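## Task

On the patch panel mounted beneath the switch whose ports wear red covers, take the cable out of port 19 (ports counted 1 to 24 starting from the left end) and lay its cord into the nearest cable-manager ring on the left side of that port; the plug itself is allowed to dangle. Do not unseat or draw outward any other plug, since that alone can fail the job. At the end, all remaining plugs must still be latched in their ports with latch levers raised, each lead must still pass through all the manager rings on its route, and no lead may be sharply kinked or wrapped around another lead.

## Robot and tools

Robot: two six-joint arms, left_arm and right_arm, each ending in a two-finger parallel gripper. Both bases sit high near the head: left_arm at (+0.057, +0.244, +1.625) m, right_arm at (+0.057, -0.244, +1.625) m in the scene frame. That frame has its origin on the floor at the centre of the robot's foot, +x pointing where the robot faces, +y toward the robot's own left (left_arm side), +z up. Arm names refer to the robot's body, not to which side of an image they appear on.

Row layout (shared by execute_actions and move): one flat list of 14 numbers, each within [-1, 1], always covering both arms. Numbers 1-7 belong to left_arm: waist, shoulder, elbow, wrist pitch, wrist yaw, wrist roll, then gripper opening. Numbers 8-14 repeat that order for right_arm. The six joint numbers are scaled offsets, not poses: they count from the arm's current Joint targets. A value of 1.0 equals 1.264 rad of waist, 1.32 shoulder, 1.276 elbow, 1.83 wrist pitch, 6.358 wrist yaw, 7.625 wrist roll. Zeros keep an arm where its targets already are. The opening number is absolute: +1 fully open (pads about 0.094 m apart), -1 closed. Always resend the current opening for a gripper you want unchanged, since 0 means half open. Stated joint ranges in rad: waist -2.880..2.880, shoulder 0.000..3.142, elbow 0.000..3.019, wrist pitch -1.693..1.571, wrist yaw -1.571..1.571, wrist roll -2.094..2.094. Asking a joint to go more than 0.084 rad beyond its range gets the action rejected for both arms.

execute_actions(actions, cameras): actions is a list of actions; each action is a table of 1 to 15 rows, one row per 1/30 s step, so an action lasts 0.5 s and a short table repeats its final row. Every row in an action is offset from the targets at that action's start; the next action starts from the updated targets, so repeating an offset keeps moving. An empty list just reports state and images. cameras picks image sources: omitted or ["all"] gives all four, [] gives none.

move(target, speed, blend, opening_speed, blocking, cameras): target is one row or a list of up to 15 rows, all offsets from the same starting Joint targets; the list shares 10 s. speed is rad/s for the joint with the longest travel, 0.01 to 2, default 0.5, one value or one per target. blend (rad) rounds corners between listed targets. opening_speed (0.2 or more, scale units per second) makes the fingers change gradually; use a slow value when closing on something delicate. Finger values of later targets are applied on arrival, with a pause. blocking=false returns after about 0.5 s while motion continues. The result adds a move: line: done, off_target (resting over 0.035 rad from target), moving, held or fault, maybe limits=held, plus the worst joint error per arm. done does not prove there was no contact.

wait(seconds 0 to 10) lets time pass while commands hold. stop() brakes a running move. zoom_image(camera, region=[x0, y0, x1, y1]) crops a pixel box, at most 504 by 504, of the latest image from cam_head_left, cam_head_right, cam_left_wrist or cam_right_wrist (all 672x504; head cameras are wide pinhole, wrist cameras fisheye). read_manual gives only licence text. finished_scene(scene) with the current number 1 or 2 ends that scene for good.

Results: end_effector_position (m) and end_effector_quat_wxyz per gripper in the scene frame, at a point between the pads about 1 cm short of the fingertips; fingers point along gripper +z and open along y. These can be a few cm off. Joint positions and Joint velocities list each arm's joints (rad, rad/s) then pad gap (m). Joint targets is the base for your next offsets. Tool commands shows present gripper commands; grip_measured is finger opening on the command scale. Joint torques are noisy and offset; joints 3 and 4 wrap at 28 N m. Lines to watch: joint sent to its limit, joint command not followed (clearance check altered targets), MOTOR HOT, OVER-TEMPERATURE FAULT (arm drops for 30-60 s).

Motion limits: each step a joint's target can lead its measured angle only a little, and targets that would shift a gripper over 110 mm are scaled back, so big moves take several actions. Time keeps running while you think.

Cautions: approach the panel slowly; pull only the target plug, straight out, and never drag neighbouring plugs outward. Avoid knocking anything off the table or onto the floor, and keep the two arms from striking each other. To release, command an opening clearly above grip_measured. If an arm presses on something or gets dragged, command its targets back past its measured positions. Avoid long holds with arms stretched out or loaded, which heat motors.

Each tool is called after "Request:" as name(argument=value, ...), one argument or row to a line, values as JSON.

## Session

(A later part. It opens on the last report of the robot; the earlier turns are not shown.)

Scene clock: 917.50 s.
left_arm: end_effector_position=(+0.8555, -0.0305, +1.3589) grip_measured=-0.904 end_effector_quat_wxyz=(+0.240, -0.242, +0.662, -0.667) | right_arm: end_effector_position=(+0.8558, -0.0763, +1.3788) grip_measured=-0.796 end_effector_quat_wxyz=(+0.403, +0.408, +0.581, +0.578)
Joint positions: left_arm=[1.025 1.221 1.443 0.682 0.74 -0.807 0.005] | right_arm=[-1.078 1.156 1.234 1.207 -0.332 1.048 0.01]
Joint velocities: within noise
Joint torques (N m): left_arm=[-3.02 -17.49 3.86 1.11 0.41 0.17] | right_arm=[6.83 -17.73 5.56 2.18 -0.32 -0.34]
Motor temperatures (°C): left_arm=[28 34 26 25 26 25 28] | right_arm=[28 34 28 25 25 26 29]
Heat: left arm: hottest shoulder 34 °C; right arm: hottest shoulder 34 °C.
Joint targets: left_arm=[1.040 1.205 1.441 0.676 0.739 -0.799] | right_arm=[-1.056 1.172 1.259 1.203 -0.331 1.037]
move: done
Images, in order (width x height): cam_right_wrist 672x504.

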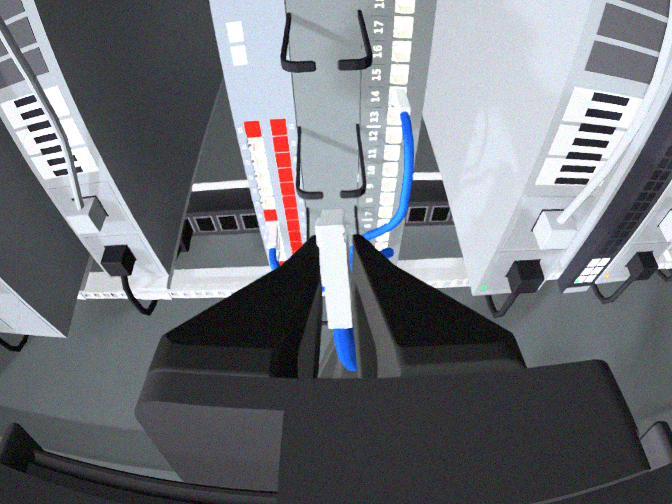

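Request:
move(
  target=[0,0,0,0,0,0,-0.97,0,0,0,0,0,0,-0.95],
  opening_speed=0.25,
  cameras=["cam_right_wrist"],
)

Request:
move(
  target=[0,0,0,0,0,0,-0.5,0,0,0,0,0,0,-0.95],
  opening_speed=0.25,
)

Request:
zoom_image(
  camera="cam_right_wrist",
  region=[200, 140, 480, 420],
)

Request:
zoom_image(
  camera="cam_head_right",
  region=[280, 180, 400, 260],
)

Scene clock: 921.70 s.
left_arm: end_effector_position=(+0.8555, -0.0304, +1.3595) grip_measured=-0.904 end_effector_quat_wxyz=(+0.240, -0.242, +0.662, -0.668) | right_arm: end_effector_position=(+0.8552, -0.0756, +1.3769) grip_measured=-0.873 end_effector_quat_wxyz=(+0.402, +0.408, +0.582, +0.577)
Joint positions: left_arm=[1.025 1.22 1.443 0.682 0.742 -0.807 0.005] | right_arm=[-1.078 1.159 1.234 1.205 -0.33 1.046 0.006]
Joint velocities: within noise
Joint torques (N m): left_arm=[-3.14 -17.08 3.84 1.06 0.35 0.18] | right_arm=[6.95 -18.08 5.59 2.24 -0.37 -0.32]
Motor temperatures (°C): left_arm=[28 34 26 25 25 25 28] | right_arm=[28 34 28 25 25 26 29]
Heat: left arm: hottest shoulder 34 °C; right arm: hottest shoulder 34 °C.
Joint targets: left_arm=[1.040 1.205 1.441 0.676 0.739 -0.799] | right_arm=[-1.056 1.172 1.259 1.203 -0.331 1.037]
move: done
Images, in order (width x height): cam_right_wrist 672x504.

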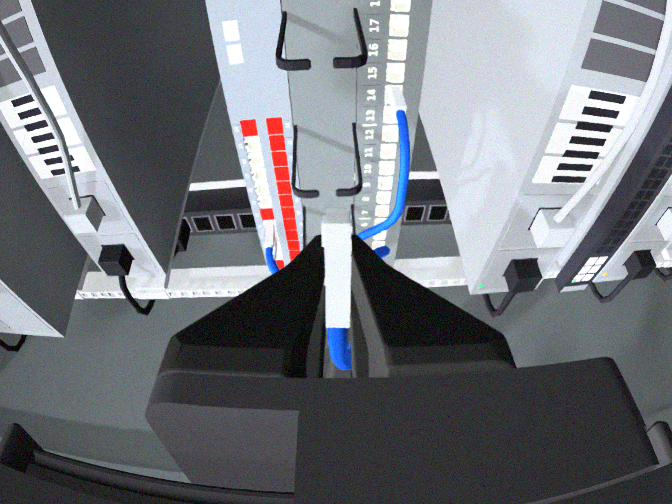

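Scene clock: 923.87 s.
left_arm: end_effector_position=(+0.8557, -0.0301, +1.3593) grip_measured=-0.504 end_effector_quat_wxyz=(+0.240, -0.242, +0.662, -0.668) | right_arm: end_effector_position=(+0.8552, -0.0756, +1.3769) grip_measured=-0.875 end_effector_quat_wxyz=(+0.402, +0.408, +0.582, +0.577)
Joint positions: left_arm=[1.025 1.22 1.443 0.682 0.741 -0.807 0.023] | right_arm=[-1.078 1.159 1.234 1.205 -0.33 1.046 0.006]
Joint velocities: within noise
Joint torques (N m): left_arm=[-2.84 -17.08 3.96 1.09 0.39 0.18] | right_arm=[6.77 -18.02 5.5 2.26 -0.37 -0.32]
Motor temperatures (°C): left_arm=[28 34 26 25 25 25 28] | right_arm=[28 34 28 25 25 26 29]
Heat: left arm: hottest shoulder 34 °C; right arm: hottest shoulder 34 °C.
Joint targets: left_arm=[1.040 1.205 1.441 0.676 0.739 -0.799] | right_arm=[-1.056 1.172 1.259 1.203 -0.332 1.037]
move: done

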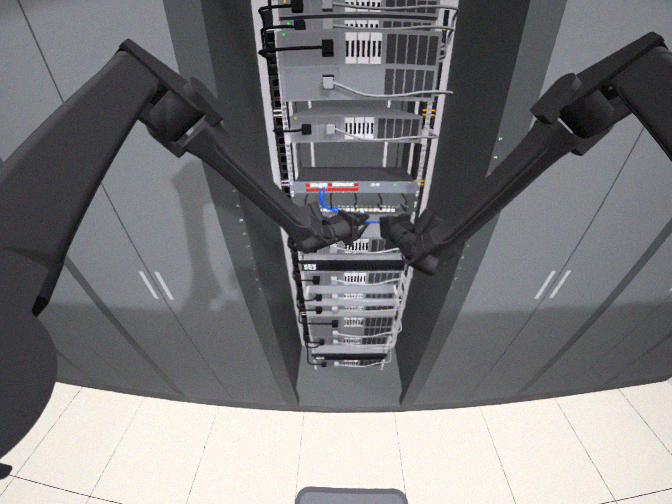

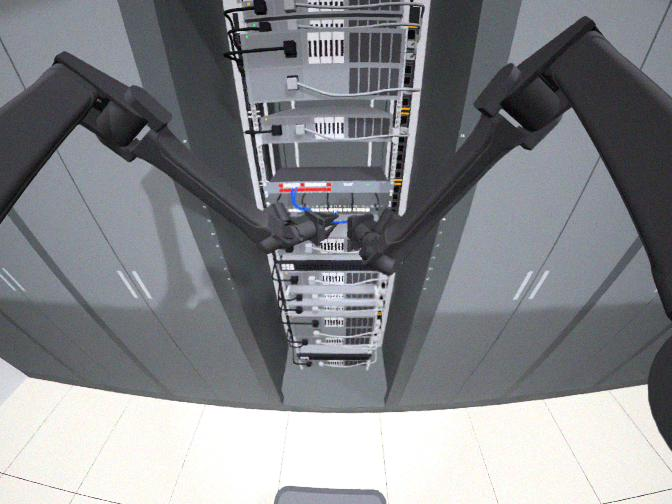

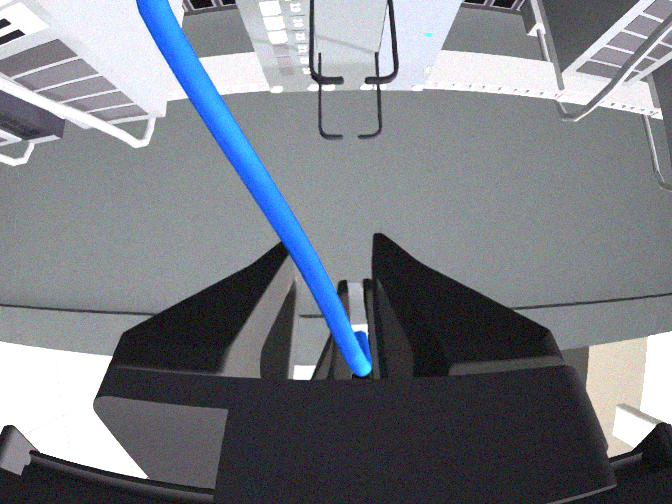

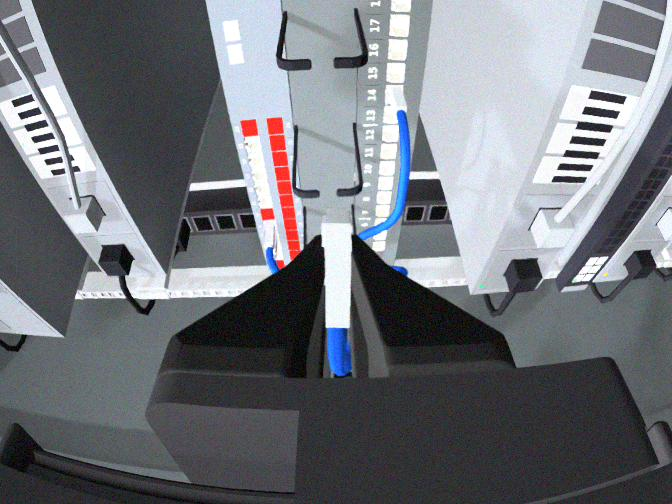

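Scaled by 1.800 from the camera's 672x504 image, which has a finer 960x720 frame.

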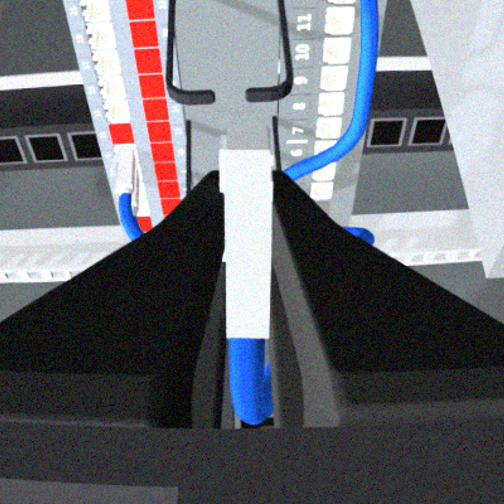

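Scaled by 4.200 from the camera's 672x504 image, which has a finer 960x720 frame.

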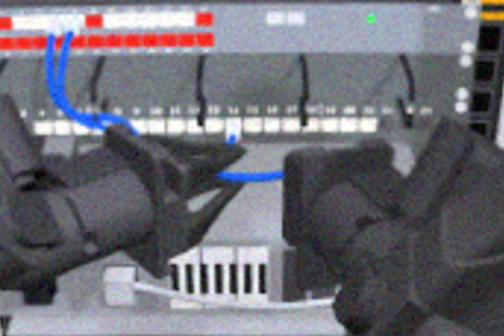

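Request:
move(
  target=[
    [0,0,0,0,0,0,-0.3,0,0,0,0,0,0,-0.95],
    [0.1556,-0.079,-0.1973,0.1735,0.0169,-0.0314,-0.3,0,0,0,0,0,0,-0.95],
  ],
  speed=0.2,
)

Request:
zoom_image(
  camera="cam_head_right",
  region=[280, 180, 400, 260],
)

Request:
zoom_image(
  camera="cam_left_wrist",
  region=[200, 0, 440, 240],
)

Scene clock: 938.23 s.
left_arm: end_effector_position=(+0.7920, +0.0455, +1.3573) grip_measured=-0.303 end_effector_quat_wxyz=(+0.239, -0.243, +0.667, -0.663) | right_arm: end_effector_position=(+0.8552, -0.0756, +1.3769) grip_measured=-0.875 end_effector_quat_wxyz=(+0.402, +0.408, +0.582, +0.577)
Joint positions: left_arm=[1.223 1.117 1.194 0.978 0.844 -1.029 0.033] | right_arm=[-1.078 1.159 1.234 1.205 -0.33 1.046 0.006]
Joint velocities: within noise
Joint torques (N m): left_arm=[-0.79 -17.32 2.8 2.04 0.47 -0.03] | right_arm=[6.83 -18.02 5.56 2.22 -0.36 -0.32]
Motor temperatures (°C): left_arm=[28 33 26 25 25 25 27] | right_arm=[28 35 28 25 25 26 30]
Heat: left arm: hottest shoulder 33 °C; right arm: hottest shoulder 35 °C.
Joint targets: left_arm=[1.237 1.100 1.189 0.994 0.846 -1.039] | right_arm=[-1.056 1.172 1.259 1.203 -0.332 1.037]
move: done

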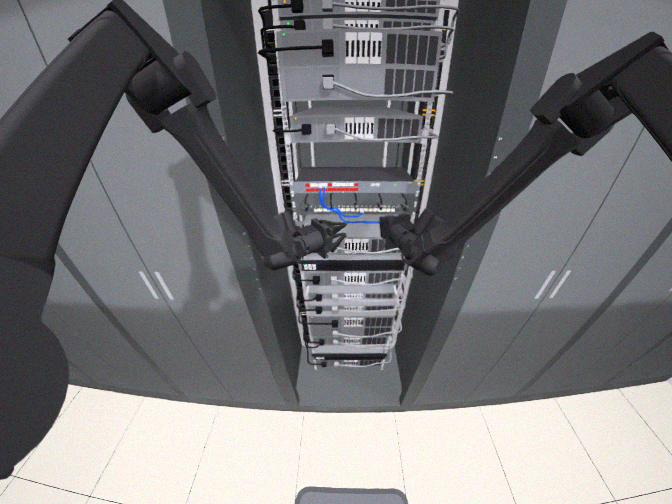

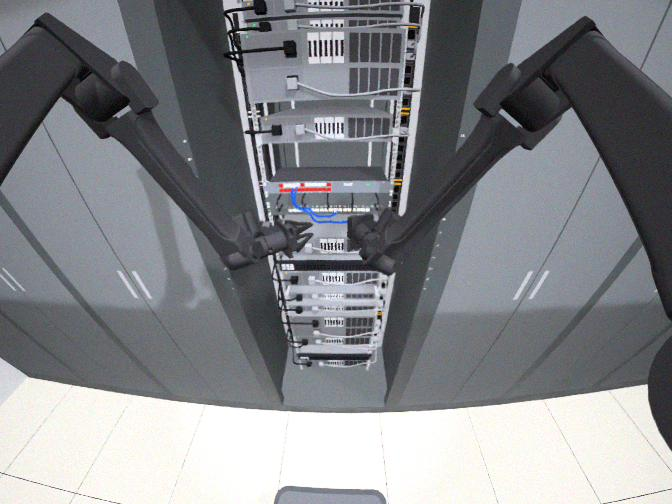

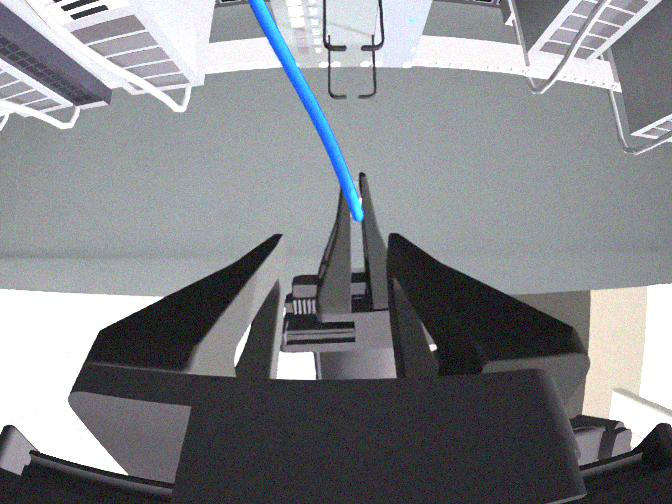

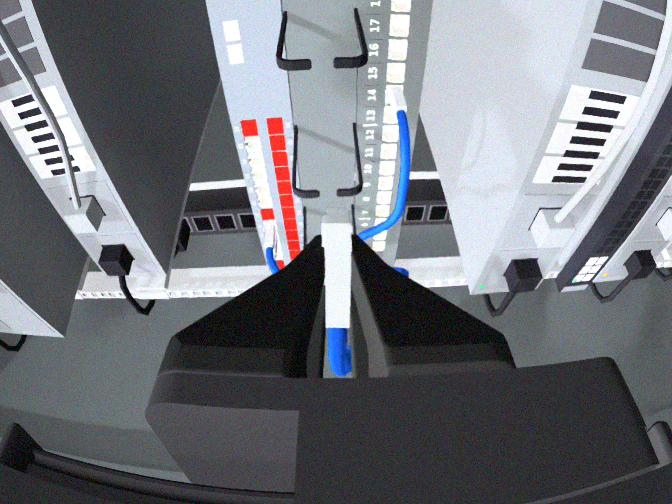

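Scaled by 4.200 from the camera's 672x504 image, which has a finer 960x720 frame.

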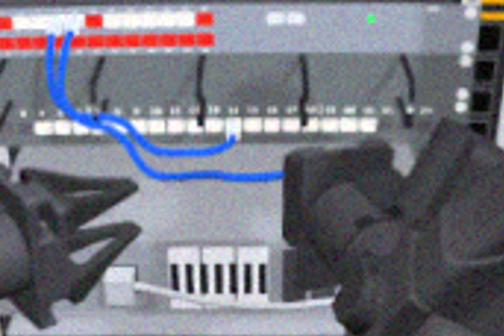

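Scaled by 2.100 from the camera's 672x504 image, which has a finer 960x720 frame.

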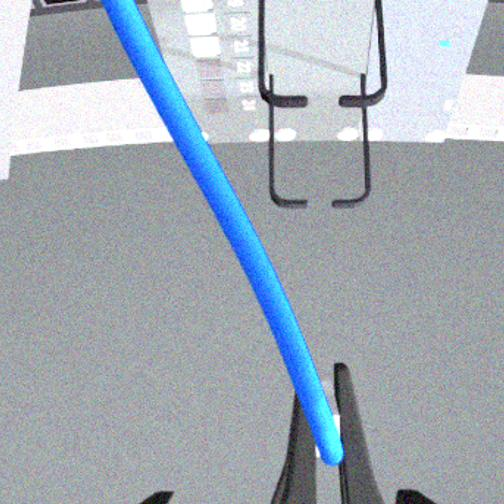

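Request:
move(
  target=[0,0,0,0,0,0,-0.3,0.0712,0.0742,0.1238,0.129,0.0723,-0.0084,-0.95],
  speed=0.2,
)

Request:
zoom_image(
  camera="cam_right_wrist",
  region=[200, 60, 480, 340],
)

Request:
zoom_image(
  camera="cam_left_wrist",
  region=[200, 0, 440, 240],
)

Scene clock: 967.33 s.
left_arm: end_effector_position=(+0.7916, +0.0454, +1.3573) grip_measured=-0.303 end_effector_quat_wxyz=(+0.238, -0.244, +0.667, -0.663) | right_arm: end_effector_position=(+0.8977, -0.1341, +1.3862) grip_measured=-0.875 end_effector_quat_wxyz=(+0.541, +0.541, +0.455, +0.456)
Joint positions: left_arm=[1.223 1.117 1.194 0.978 0.844 -1.031 0.033] | right_arm=[-0.989 1.251 1.387 1.421 0.124 0.987 0.006]
Joint velocities: within noise
Joint torques (N m): left_arm=[-0.85 -17.03 2.96 1.95 0.44 0] | right_arm=[7.71 -17.55 6.3 2.96 -0.21 -0.39]
Motor temperatures (°C): left_arm=[28 33 25 25 25 25 26] | right_arm=[28 35 28 25 25 26 30]
Heat: left arm: hottest shoulder 33 °C; right arm: hottest shoulder 35 °C.
Joint targets: left_arm=[1.237 1.100 1.189 0.994 0.846 -1.039] | right_arm=[-0.966 1.270 1.417 1.439 0.128 0.973]
move: done

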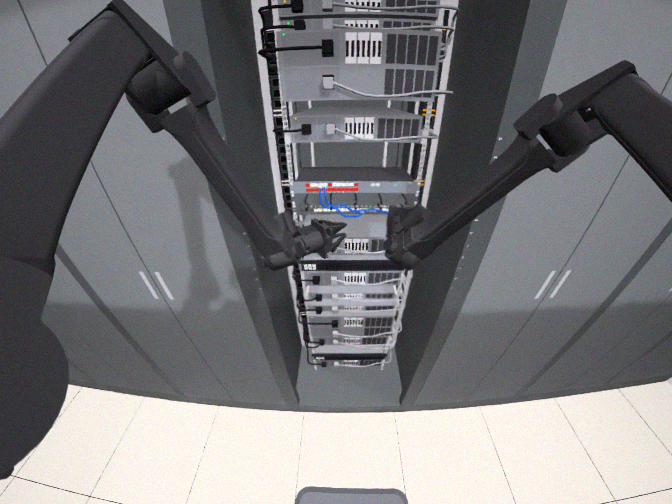

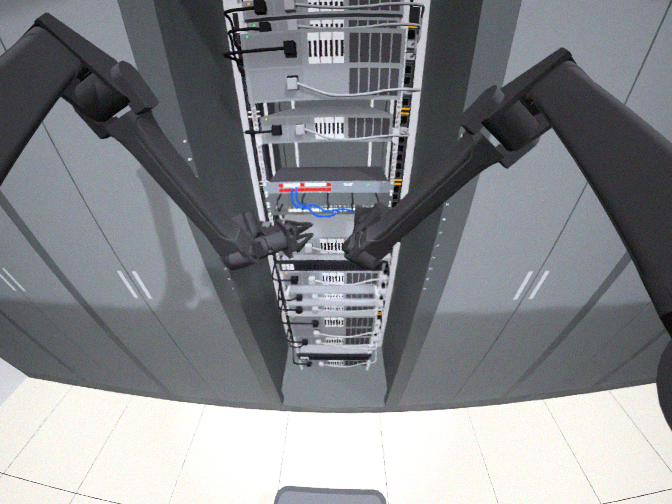

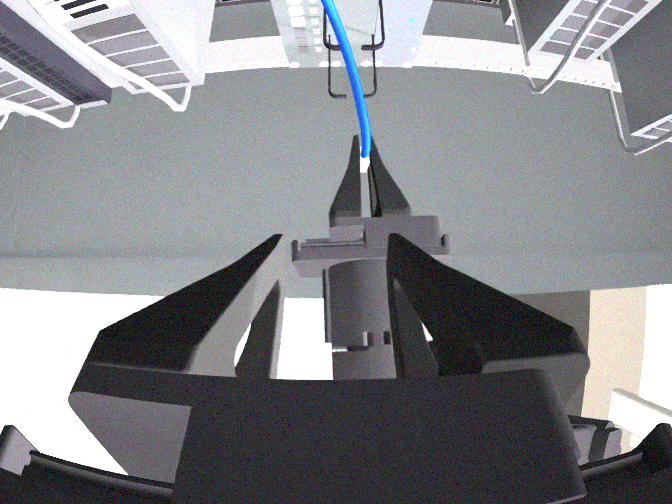

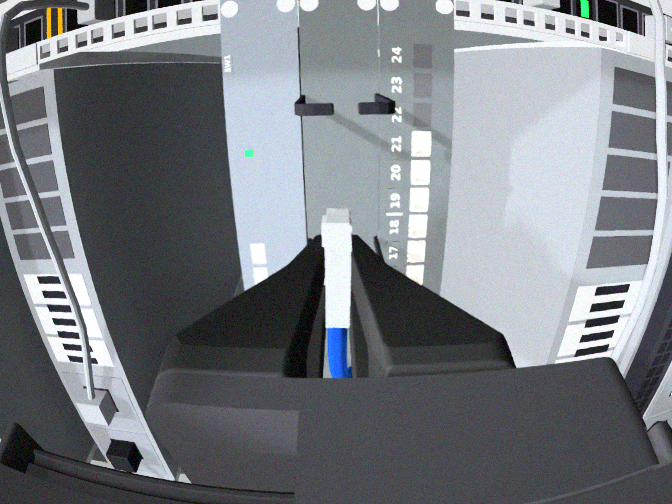

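Scaled by 1.800 from the camera's 672x504 image, which has a finer 960x720 frame.

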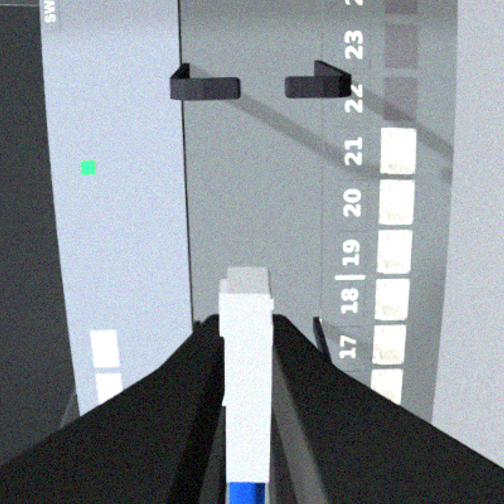

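Scaled by 2.100 from the camera's 672x504 image, which has a finer 960x720 frame.

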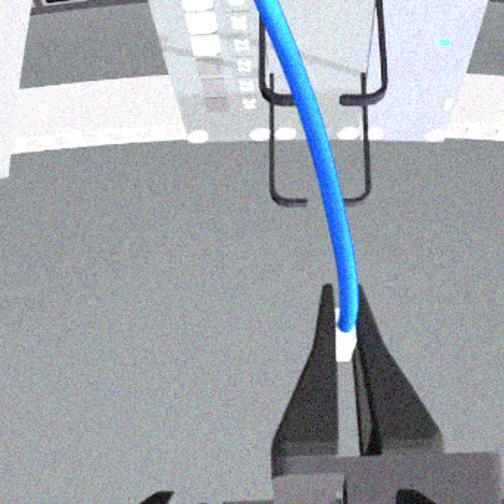

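Request:
move(
  target=[0,0,0,0,0,0,-0.3,0.0014,0.0238,0.0955,-0.0607,0,-0.0002,-0.95],
  speed=0.12,
  cameras=["cam_left_wrist","cam_right_wrist"],
)

Request:
zoom_image(
  camera="cam_left_wrist",
  region=[260, 0, 440, 180],
)

Request:
zoom_image(
  camera="cam_right_wrist",
  region=[200, 160, 480, 440],
)

Scene clock: 980.53 s.
left_arm: end_effector_position=(+0.7916, +0.0454, +1.3573) grip_measured=-0.303 end_effector_quat_wxyz=(+0.238, -0.244, +0.667, -0.663) | right_arm: end_effector_position=(+0.9325, -0.1337, +1.3847) grip_measured=-0.875 end_effector_quat_wxyz=(+0.542, +0.541, +0.454, +0.455)
Joint positions: left_arm=[1.223 1.117 1.194 0.978 0.844 -1.031 0.033] | right_arm=[-0.988 1.282 1.506 1.335 0.125 0.985 0.006]
Joint velocities: within noise
Joint torques (N m): left_arm=[-0.97 -17.32 2.82 2.02 0.44 0] | right_arm=[8.23 -17.96 7.54 1.89 -0.22 -0.38]
Motor temperatures (°C): left_arm=[28 33 25 25 25 25 26] | right_arm=[28 35 29 25 25 26 31]
Heat: left arm: hottest shoulder 33 °C; right arm: hottest shoulder 35 °C.
Joint targets: left_arm=[1.237 1.100 1.189 0.994 0.846 -1.039] | right_arm=[-0.965 1.302 1.539 1.328 0.128 0.972]
move: done
Images, in order (width x height): cam_left_wrist 672x504, cam_right_wrist 672x504.

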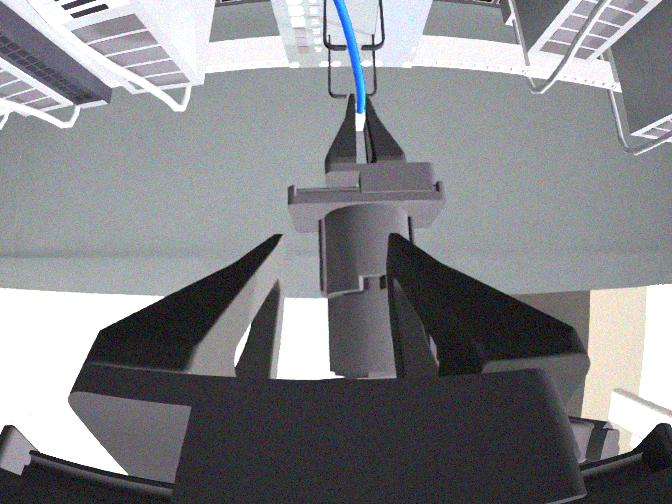

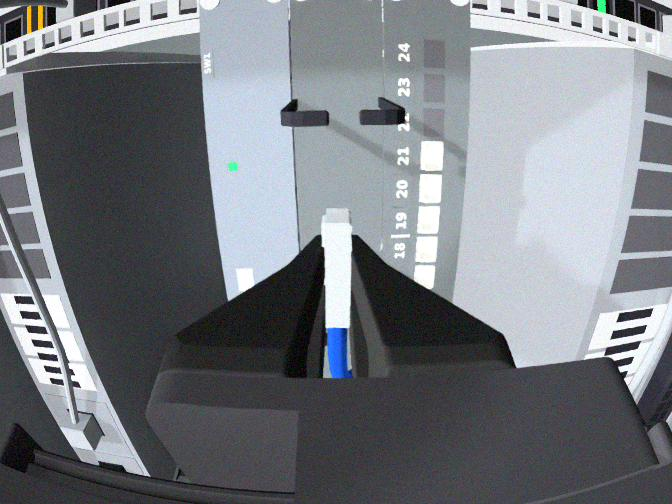

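Scaled by 2.800 from the camera's 672x504 image, which has a finer 960x720 frame.

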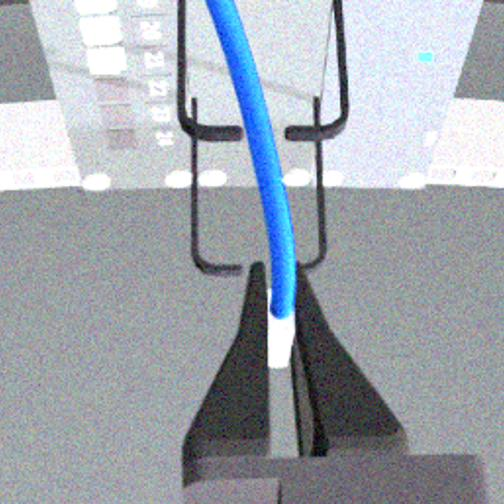

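Scaled by 1.800 from the camera's 672x504 image, which has a finer 960x720 frame.

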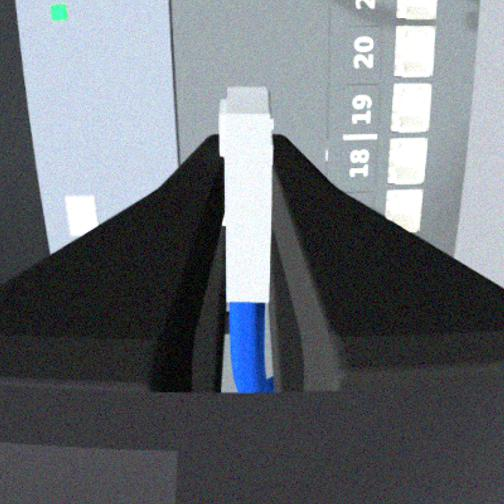

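Request:
move(
  target=[0,0,0,0,0,0,-0.3,0.0005,0.0165,0.0645,-0.0316,0,-0.0001,-0.95],
  speed=0.1,
  cameras=["cam_left_wrist","cam_right_wrist"],
)

Request:
zoom_image(
  camera="cam_left_wrist",
  region=[280, 0, 420, 140],
)

Request:
zoom_image(
  camera="cam_right_wrist",
  region=[200, 160, 480, 440],
)

Scene clock: 997.20 s.
left_arm: end_effector_position=(+0.7916, +0.0454, +1.3573) grip_measured=-0.303 end_effector_quat_wxyz=(+0.238, -0.244, +0.667, -0.663) | right_arm: end_effector_position=(+0.9549, -0.1340, +1.3845) grip_measured=-0.875 end_effector_quat_wxyz=(+0.542, +0.541, +0.455, +0.455)
Joint positions: left_arm=[1.223 1.117 1.194 0.978 0.844 -1.031 0.033] | right_arm=[-0.988 1.303 1.585 1.277 0.125 0.984 0.006]
Joint velocities: within noise
Joint torques (N m): left_arm=[-0.85 -17.44 2.96 1.95 0.44 0] | right_arm=[8.41 -18.55 8.24 1.96 -0.24 -0.37]
Motor temperatures (°C): left_arm=[28 33 25 25 25 25 26] | right_arm=[28 34 29 25 25 26 31]
Heat: left arm: hottest shoulder 33 °C; right arm: hottest shoulder 34 °C.
Joint targets: left_arm=[1.237 1.100 1.189 0.994 0.846 -1.039] | right_arm=[-0.964 1.323 1.621 1.270 0.128 0.971]
move: off_target (right_arm); right_arm: the elbow is farthest, 0.037 rad from its target
Images, in order (width x height): cam_left_wrist 672x504, cam_right_wrist 672x504.

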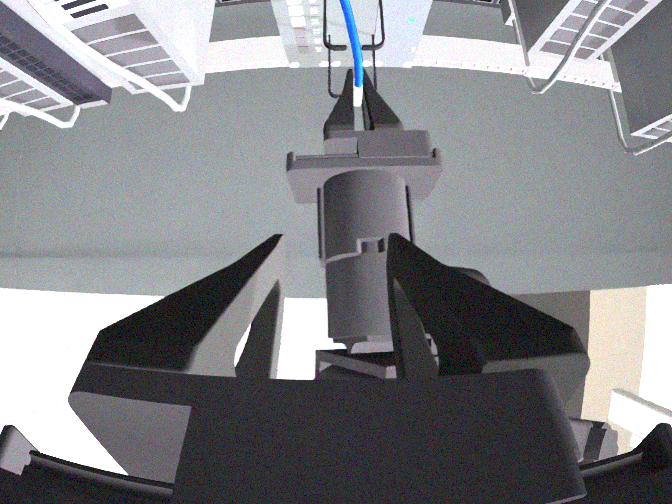

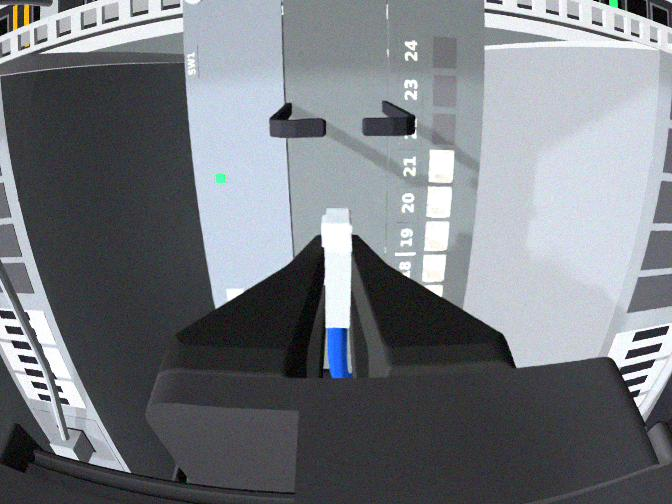

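Scaled by 3.600 from the camera's 672x504 image, which has a finer 960x720 frame.

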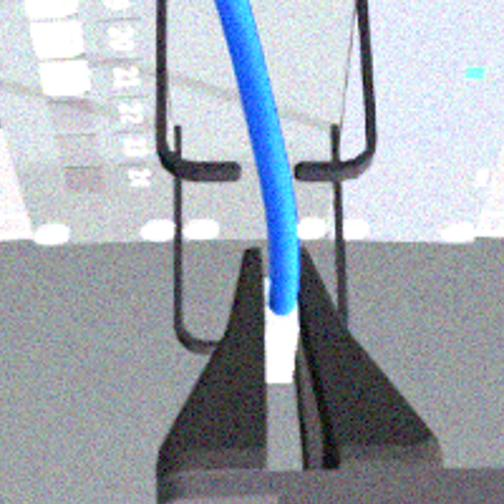

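Scaled by 1.800 from the camera's 672x504 image, which has a finer 960x720 frame.

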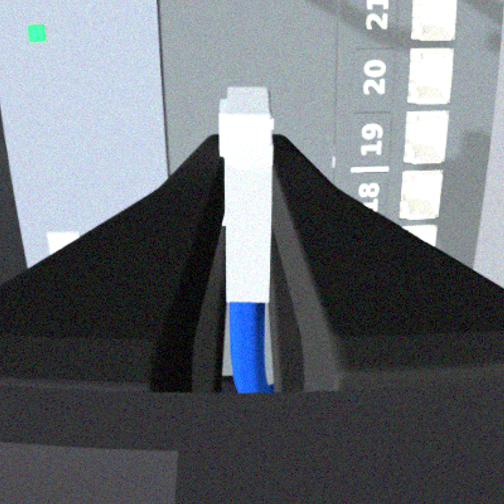

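Request:
move(
  target=[0,0,0,0,0,0,-0.3,0.0005,0.0163,0.0605,-0.0301,0,-0.0001,-0.95],
  speed=0.1,
  cameras=["cam_left_wrist","cam_right_wrist","cam_head_right"],
)

Request:
zoom_image(
  camera="cam_left_wrist",
  region=[280, 0, 420, 140],
)

Request:
zoom_image(
  camera="cam_head_right",
  region=[280, 180, 400, 260],
)

Scene clock: 1005.23 s.
left_arm: end_effector_position=(+0.7916, +0.0454, +1.3573) grip_measured=-0.303 end_effector_quat_wxyz=(+0.238, -0.244, +0.667, -0.663) | right_arm: end_effector_position=(+0.9752, -0.1342, +1.3845) grip_measured=-0.875 end_effector_quat_wxyz=(+0.542, +0.541, +0.455, +0.455)
Joint positions: left_arm=[1.223 1.117 1.194 0.978 0.844 -1.031 0.033] | right_arm=[-0.987 1.324 1.659 1.222 0.125 0.983 0.006]
Joint velocities: within noise
Joint torques (N m): left_arm=[-0.62 -17.38 2.93 1.96 0.44 0.01] | right_arm=[8.29 -19.31 8.94 2 -0.24 -0.38]
Motor temperatures (°C): left_arm=[28 33 25 25 25 25 26] | right_arm=[28 34 29 25 25 26 31]
Heat: left arm: hottest shoulder 33 °C; right arm: hottest shoulder 34 °C.
Joint targets: left_arm=[1.237 1.100 1.189 0.994 0.846 -1.039] | right_arm=[-0.963 1.345 1.699 1.215 0.128 0.970]
move: off_target (right_arm); right_arm: the elbow is farthest, 0.039 rad from its target
Images, in order (width x height): cam_head_right 672x504, cam_left_wrist 672x504, cam_right_wrist 672x504.

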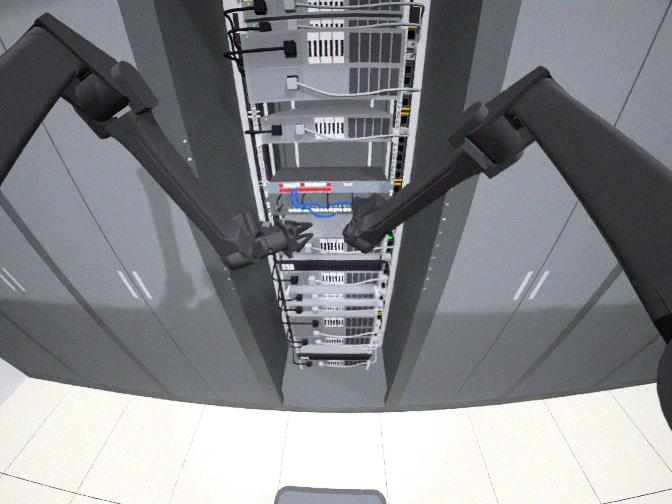

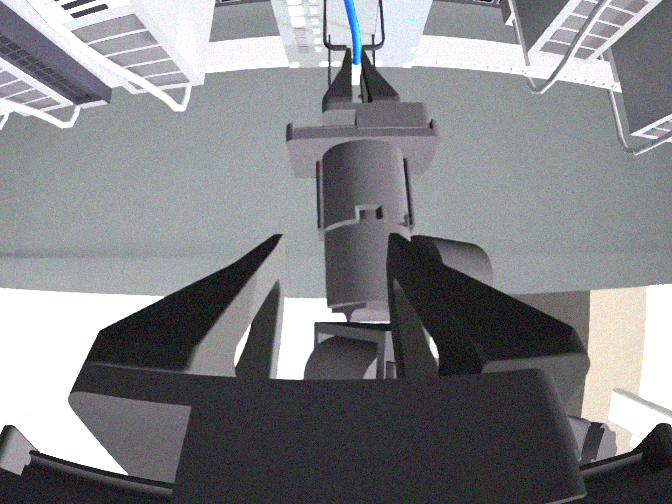

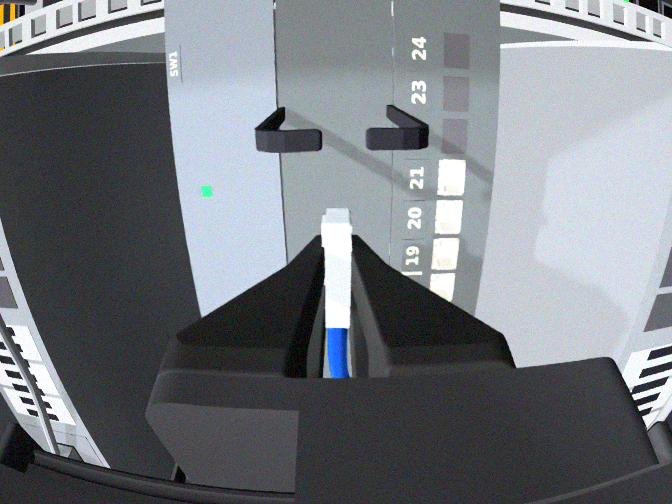

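Scaled by 3.600 from the camera's 672x504 image, which has a finer 960x720 frame.

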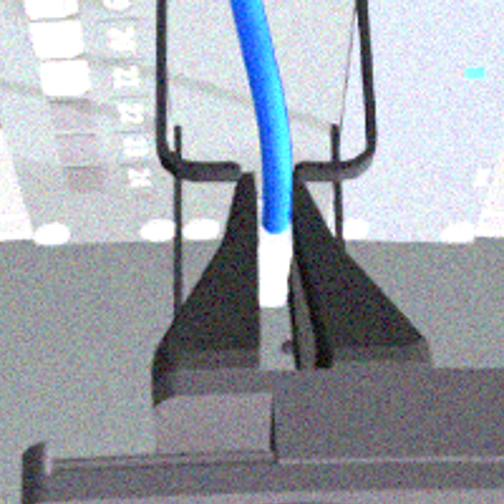

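Scaled by 4.200 from the camera's 672x504 image, which has a finer 960x720 frame.

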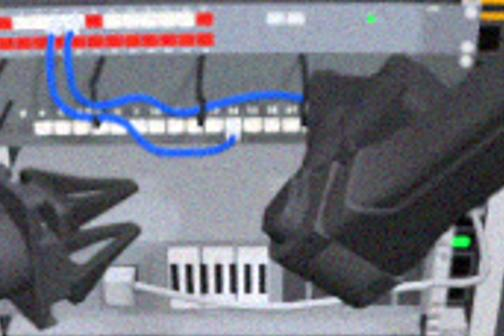

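Request:
zoom_image(
  camera="cam_head_right",
  region=[320, 185, 370, 225],
)

Request:
zoom_image(
  camera="cam_left_wrist",
  region=[320, 20, 390, 90],
)

Scaled by 10.080 from the camera's 672x504 image, which has a finer 960x720 frame.

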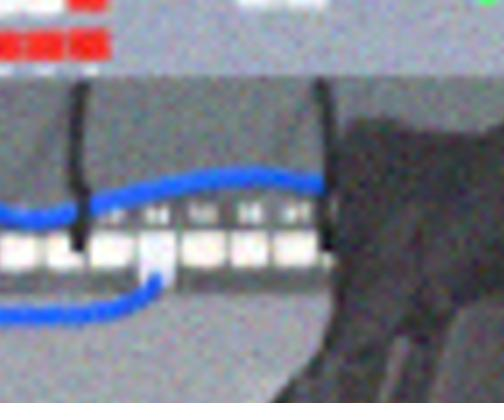

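Scaled by 7.200 from the camera's 672x504 image, which has a finer 960x720 frame.

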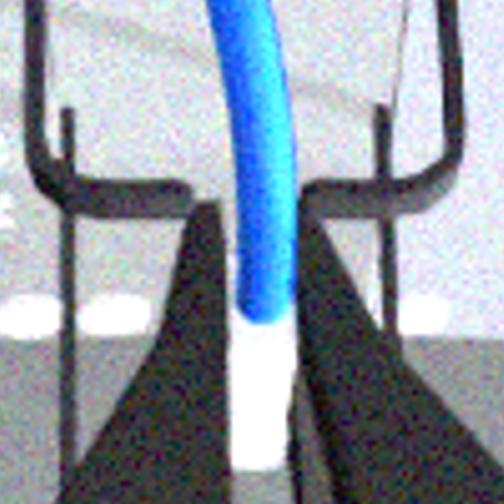

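Request:
move(
  target=[0,0,0,0,0,0,-0.3,-0.0585,0.0364,0.0321,0.001,0,0.0088,-0.95],
  speed=0.1,
  cameras=["cam_left_wrist","cam_head_left","cam_head_right","cam_right_wrist"],
)

Request:
zoom_image(
  camera="cam_left_wrist",
  region=[300, 0, 400, 100],
)

Request:
zoom_image(
  camera="cam_head_right",
  region=[300, 175, 370, 235],
)

Scene clock: 1048.63 s.
left_arm: end_effector_position=(+0.7916, +0.0454, +1.3573) grip_measured=-0.303 end_effector_quat_wxyz=(+0.238, -0.244, +0.667, -0.663) | right_arm: end_effector_position=(+0.9772, -0.1330, +1.3642) grip_measured=-0.875 end_effector_quat_wxyz=(+0.539, +0.544, +0.451, +0.458)
Joint positions: left_arm=[1.223 1.117 1.194 0.978 0.844 -1.031 0.033] | right_arm=[-1.014 1.37 1.704 1.221 0.125 1.024 0.006]
Joint velocities: within noise
Joint torques (N m): left_arm=[-0.73 -17.2 2.84 2.11 0.46 0.03] | right_arm=[4.25 -19.72 8.69 2.09 -0.23 -0.11]
Motor temperatures (°C): left_arm=[28 33 25 25 25 25 26] | right_arm=[28 35 30 25 25 26 31]
Heat: left arm: hottest shoulder 33 °C; right arm: hottest shoulder 35 °C.
Joint targets: left_arm=[1.237 1.100 1.189 0.994 0.846 -1.039] | right_arm=[-1.037 1.393 1.740 1.217 0.128 1.037]
move: off_target (right_arm); right_arm: the elbow is farthest, 0.036 rad from its target

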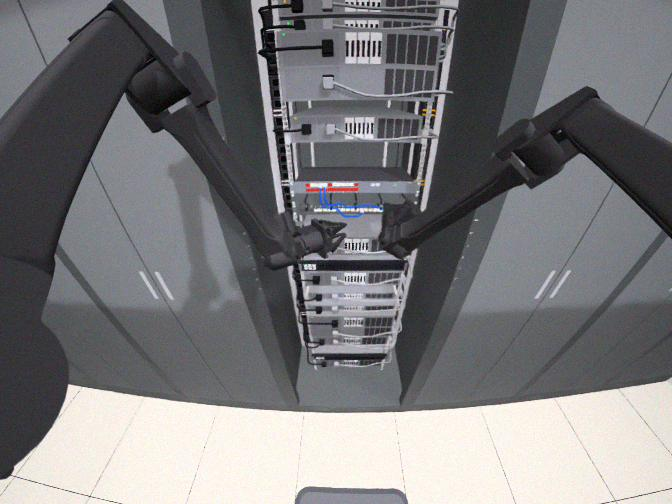

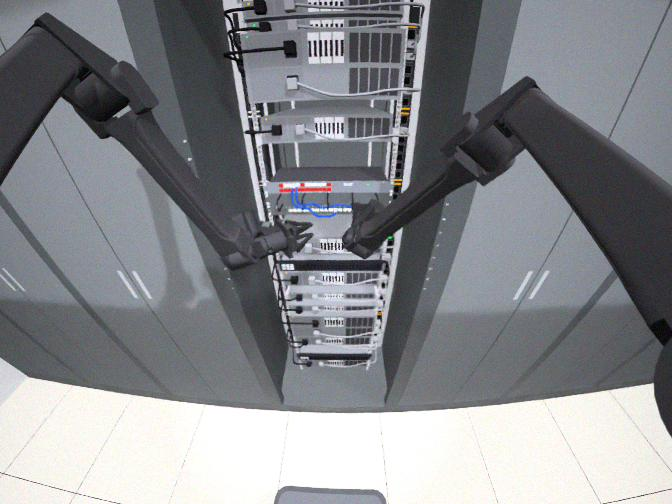

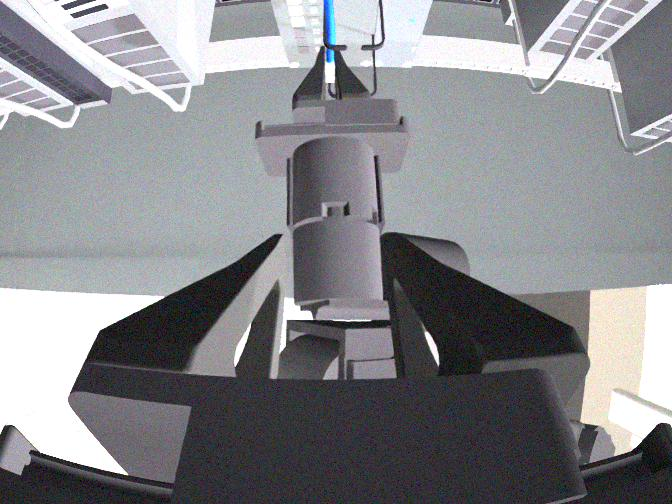

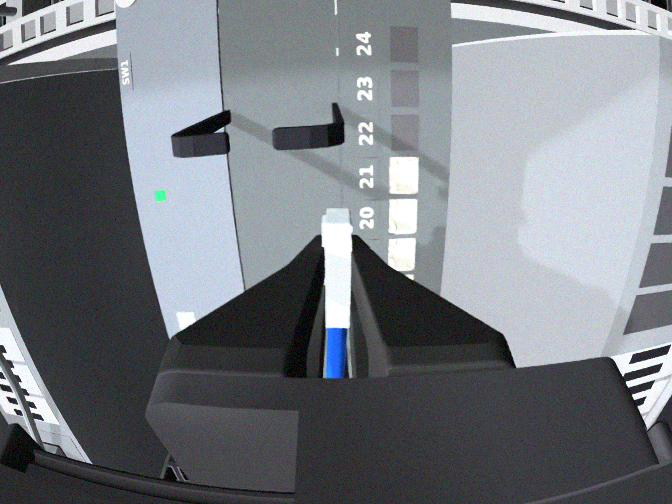

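Scaled by 5.040 from the camera's 672x504 image, which has a finer 960x720 frame.

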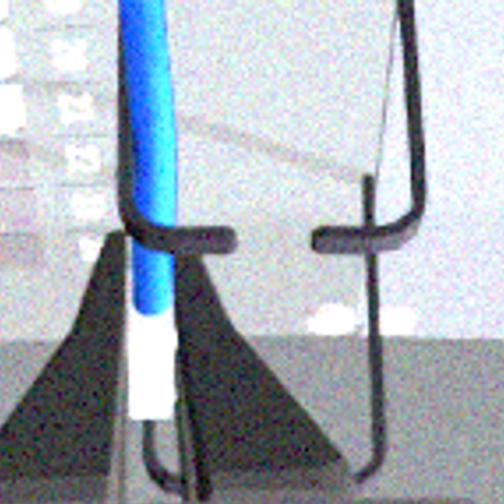

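Scaled by 7.200 from the camera's 672x504 image, which has a finer 960x720 frame.

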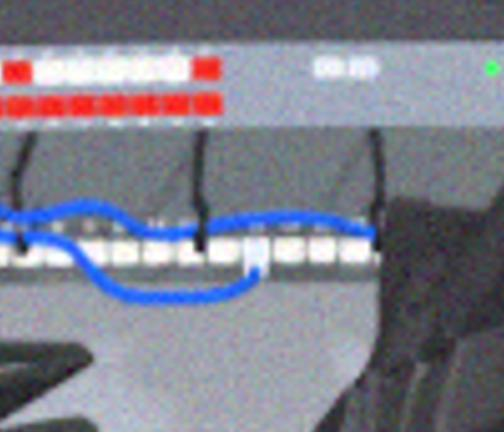

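Request:
move(
  target=[0,0,0,0,0,0,-0.3,0,0,0,0,0,0,-0.2],
  opening_speed=0.25,
  cameras=["cam_left_wrist","cam_right_wrist"],
)

Request:
zoom_image(
  camera="cam_left_wrist",
  region=[280, 0, 400, 120],
)

Scene clock: 1055.30 s.
left_arm: end_effector_position=(+0.7916, +0.0454, +1.3573) grip_measured=-0.303 end_effector_quat_wxyz=(+0.238, -0.244, +0.667, -0.663) | right_arm: end_effector_position=(+0.9768, -0.1331, +1.3631) grip_measured=-0.203 end_effector_quat_wxyz=(+0.539, +0.544, +0.451, +0.458)
Joint positions: left_arm=[1.223 1.117 1.194 0.978 0.844 -1.031 0.033] | right_arm=[-1.015 1.371 1.704 1.221 0.125 1.025 0.037]
Joint velocities: within noise
Joint torques (N m): left_arm=[-0.73 -17.61 2.85 1.95 0.45 -0.01] | right_arm=[4.6 -19.72 8.69 2.1 -0.22 -0.13]
Motor temperatures (°C): left_arm=[28 33 25 25 25 25 26] | right_arm=[28 35 30 25 25 26 31]
Heat: left arm: hottest shoulder 33 °C; right arm: hottest shoulder 35 °C.
Joint targets: left_arm=[1.237 1.100 1.189 0.994 0.846 -1.039] | right_arm=[-1.037 1.393 1.740 1.217 0.128 1.037]
move: off_target (right_arm); right_arm: the elbow is farthest, 0.036 rad from its target
Images, in order (width x height): cam_left_wrist 672x504, cam_right_wrist 672x504.

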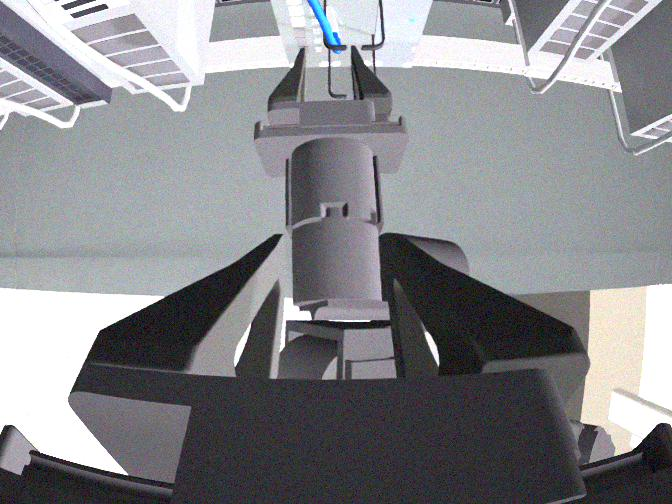

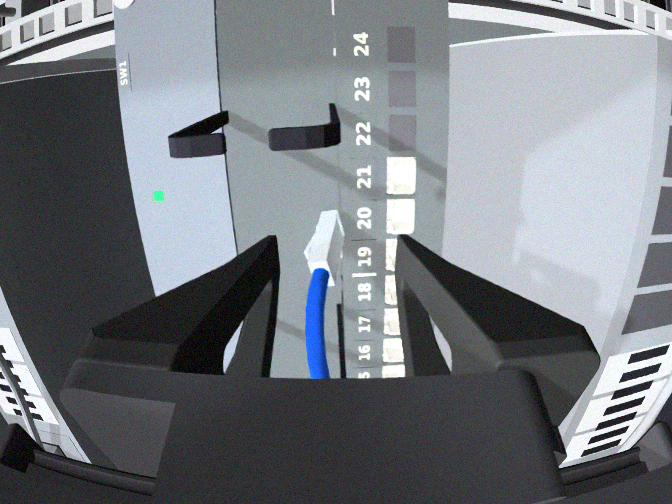

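Scaled by 4.200 from the camera's 672x504 image, which has a finer 960x720 frame.

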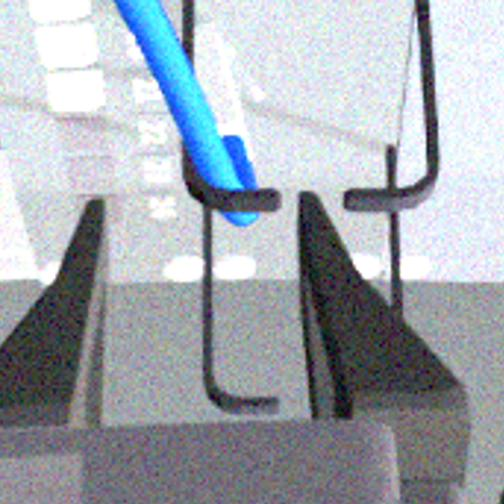

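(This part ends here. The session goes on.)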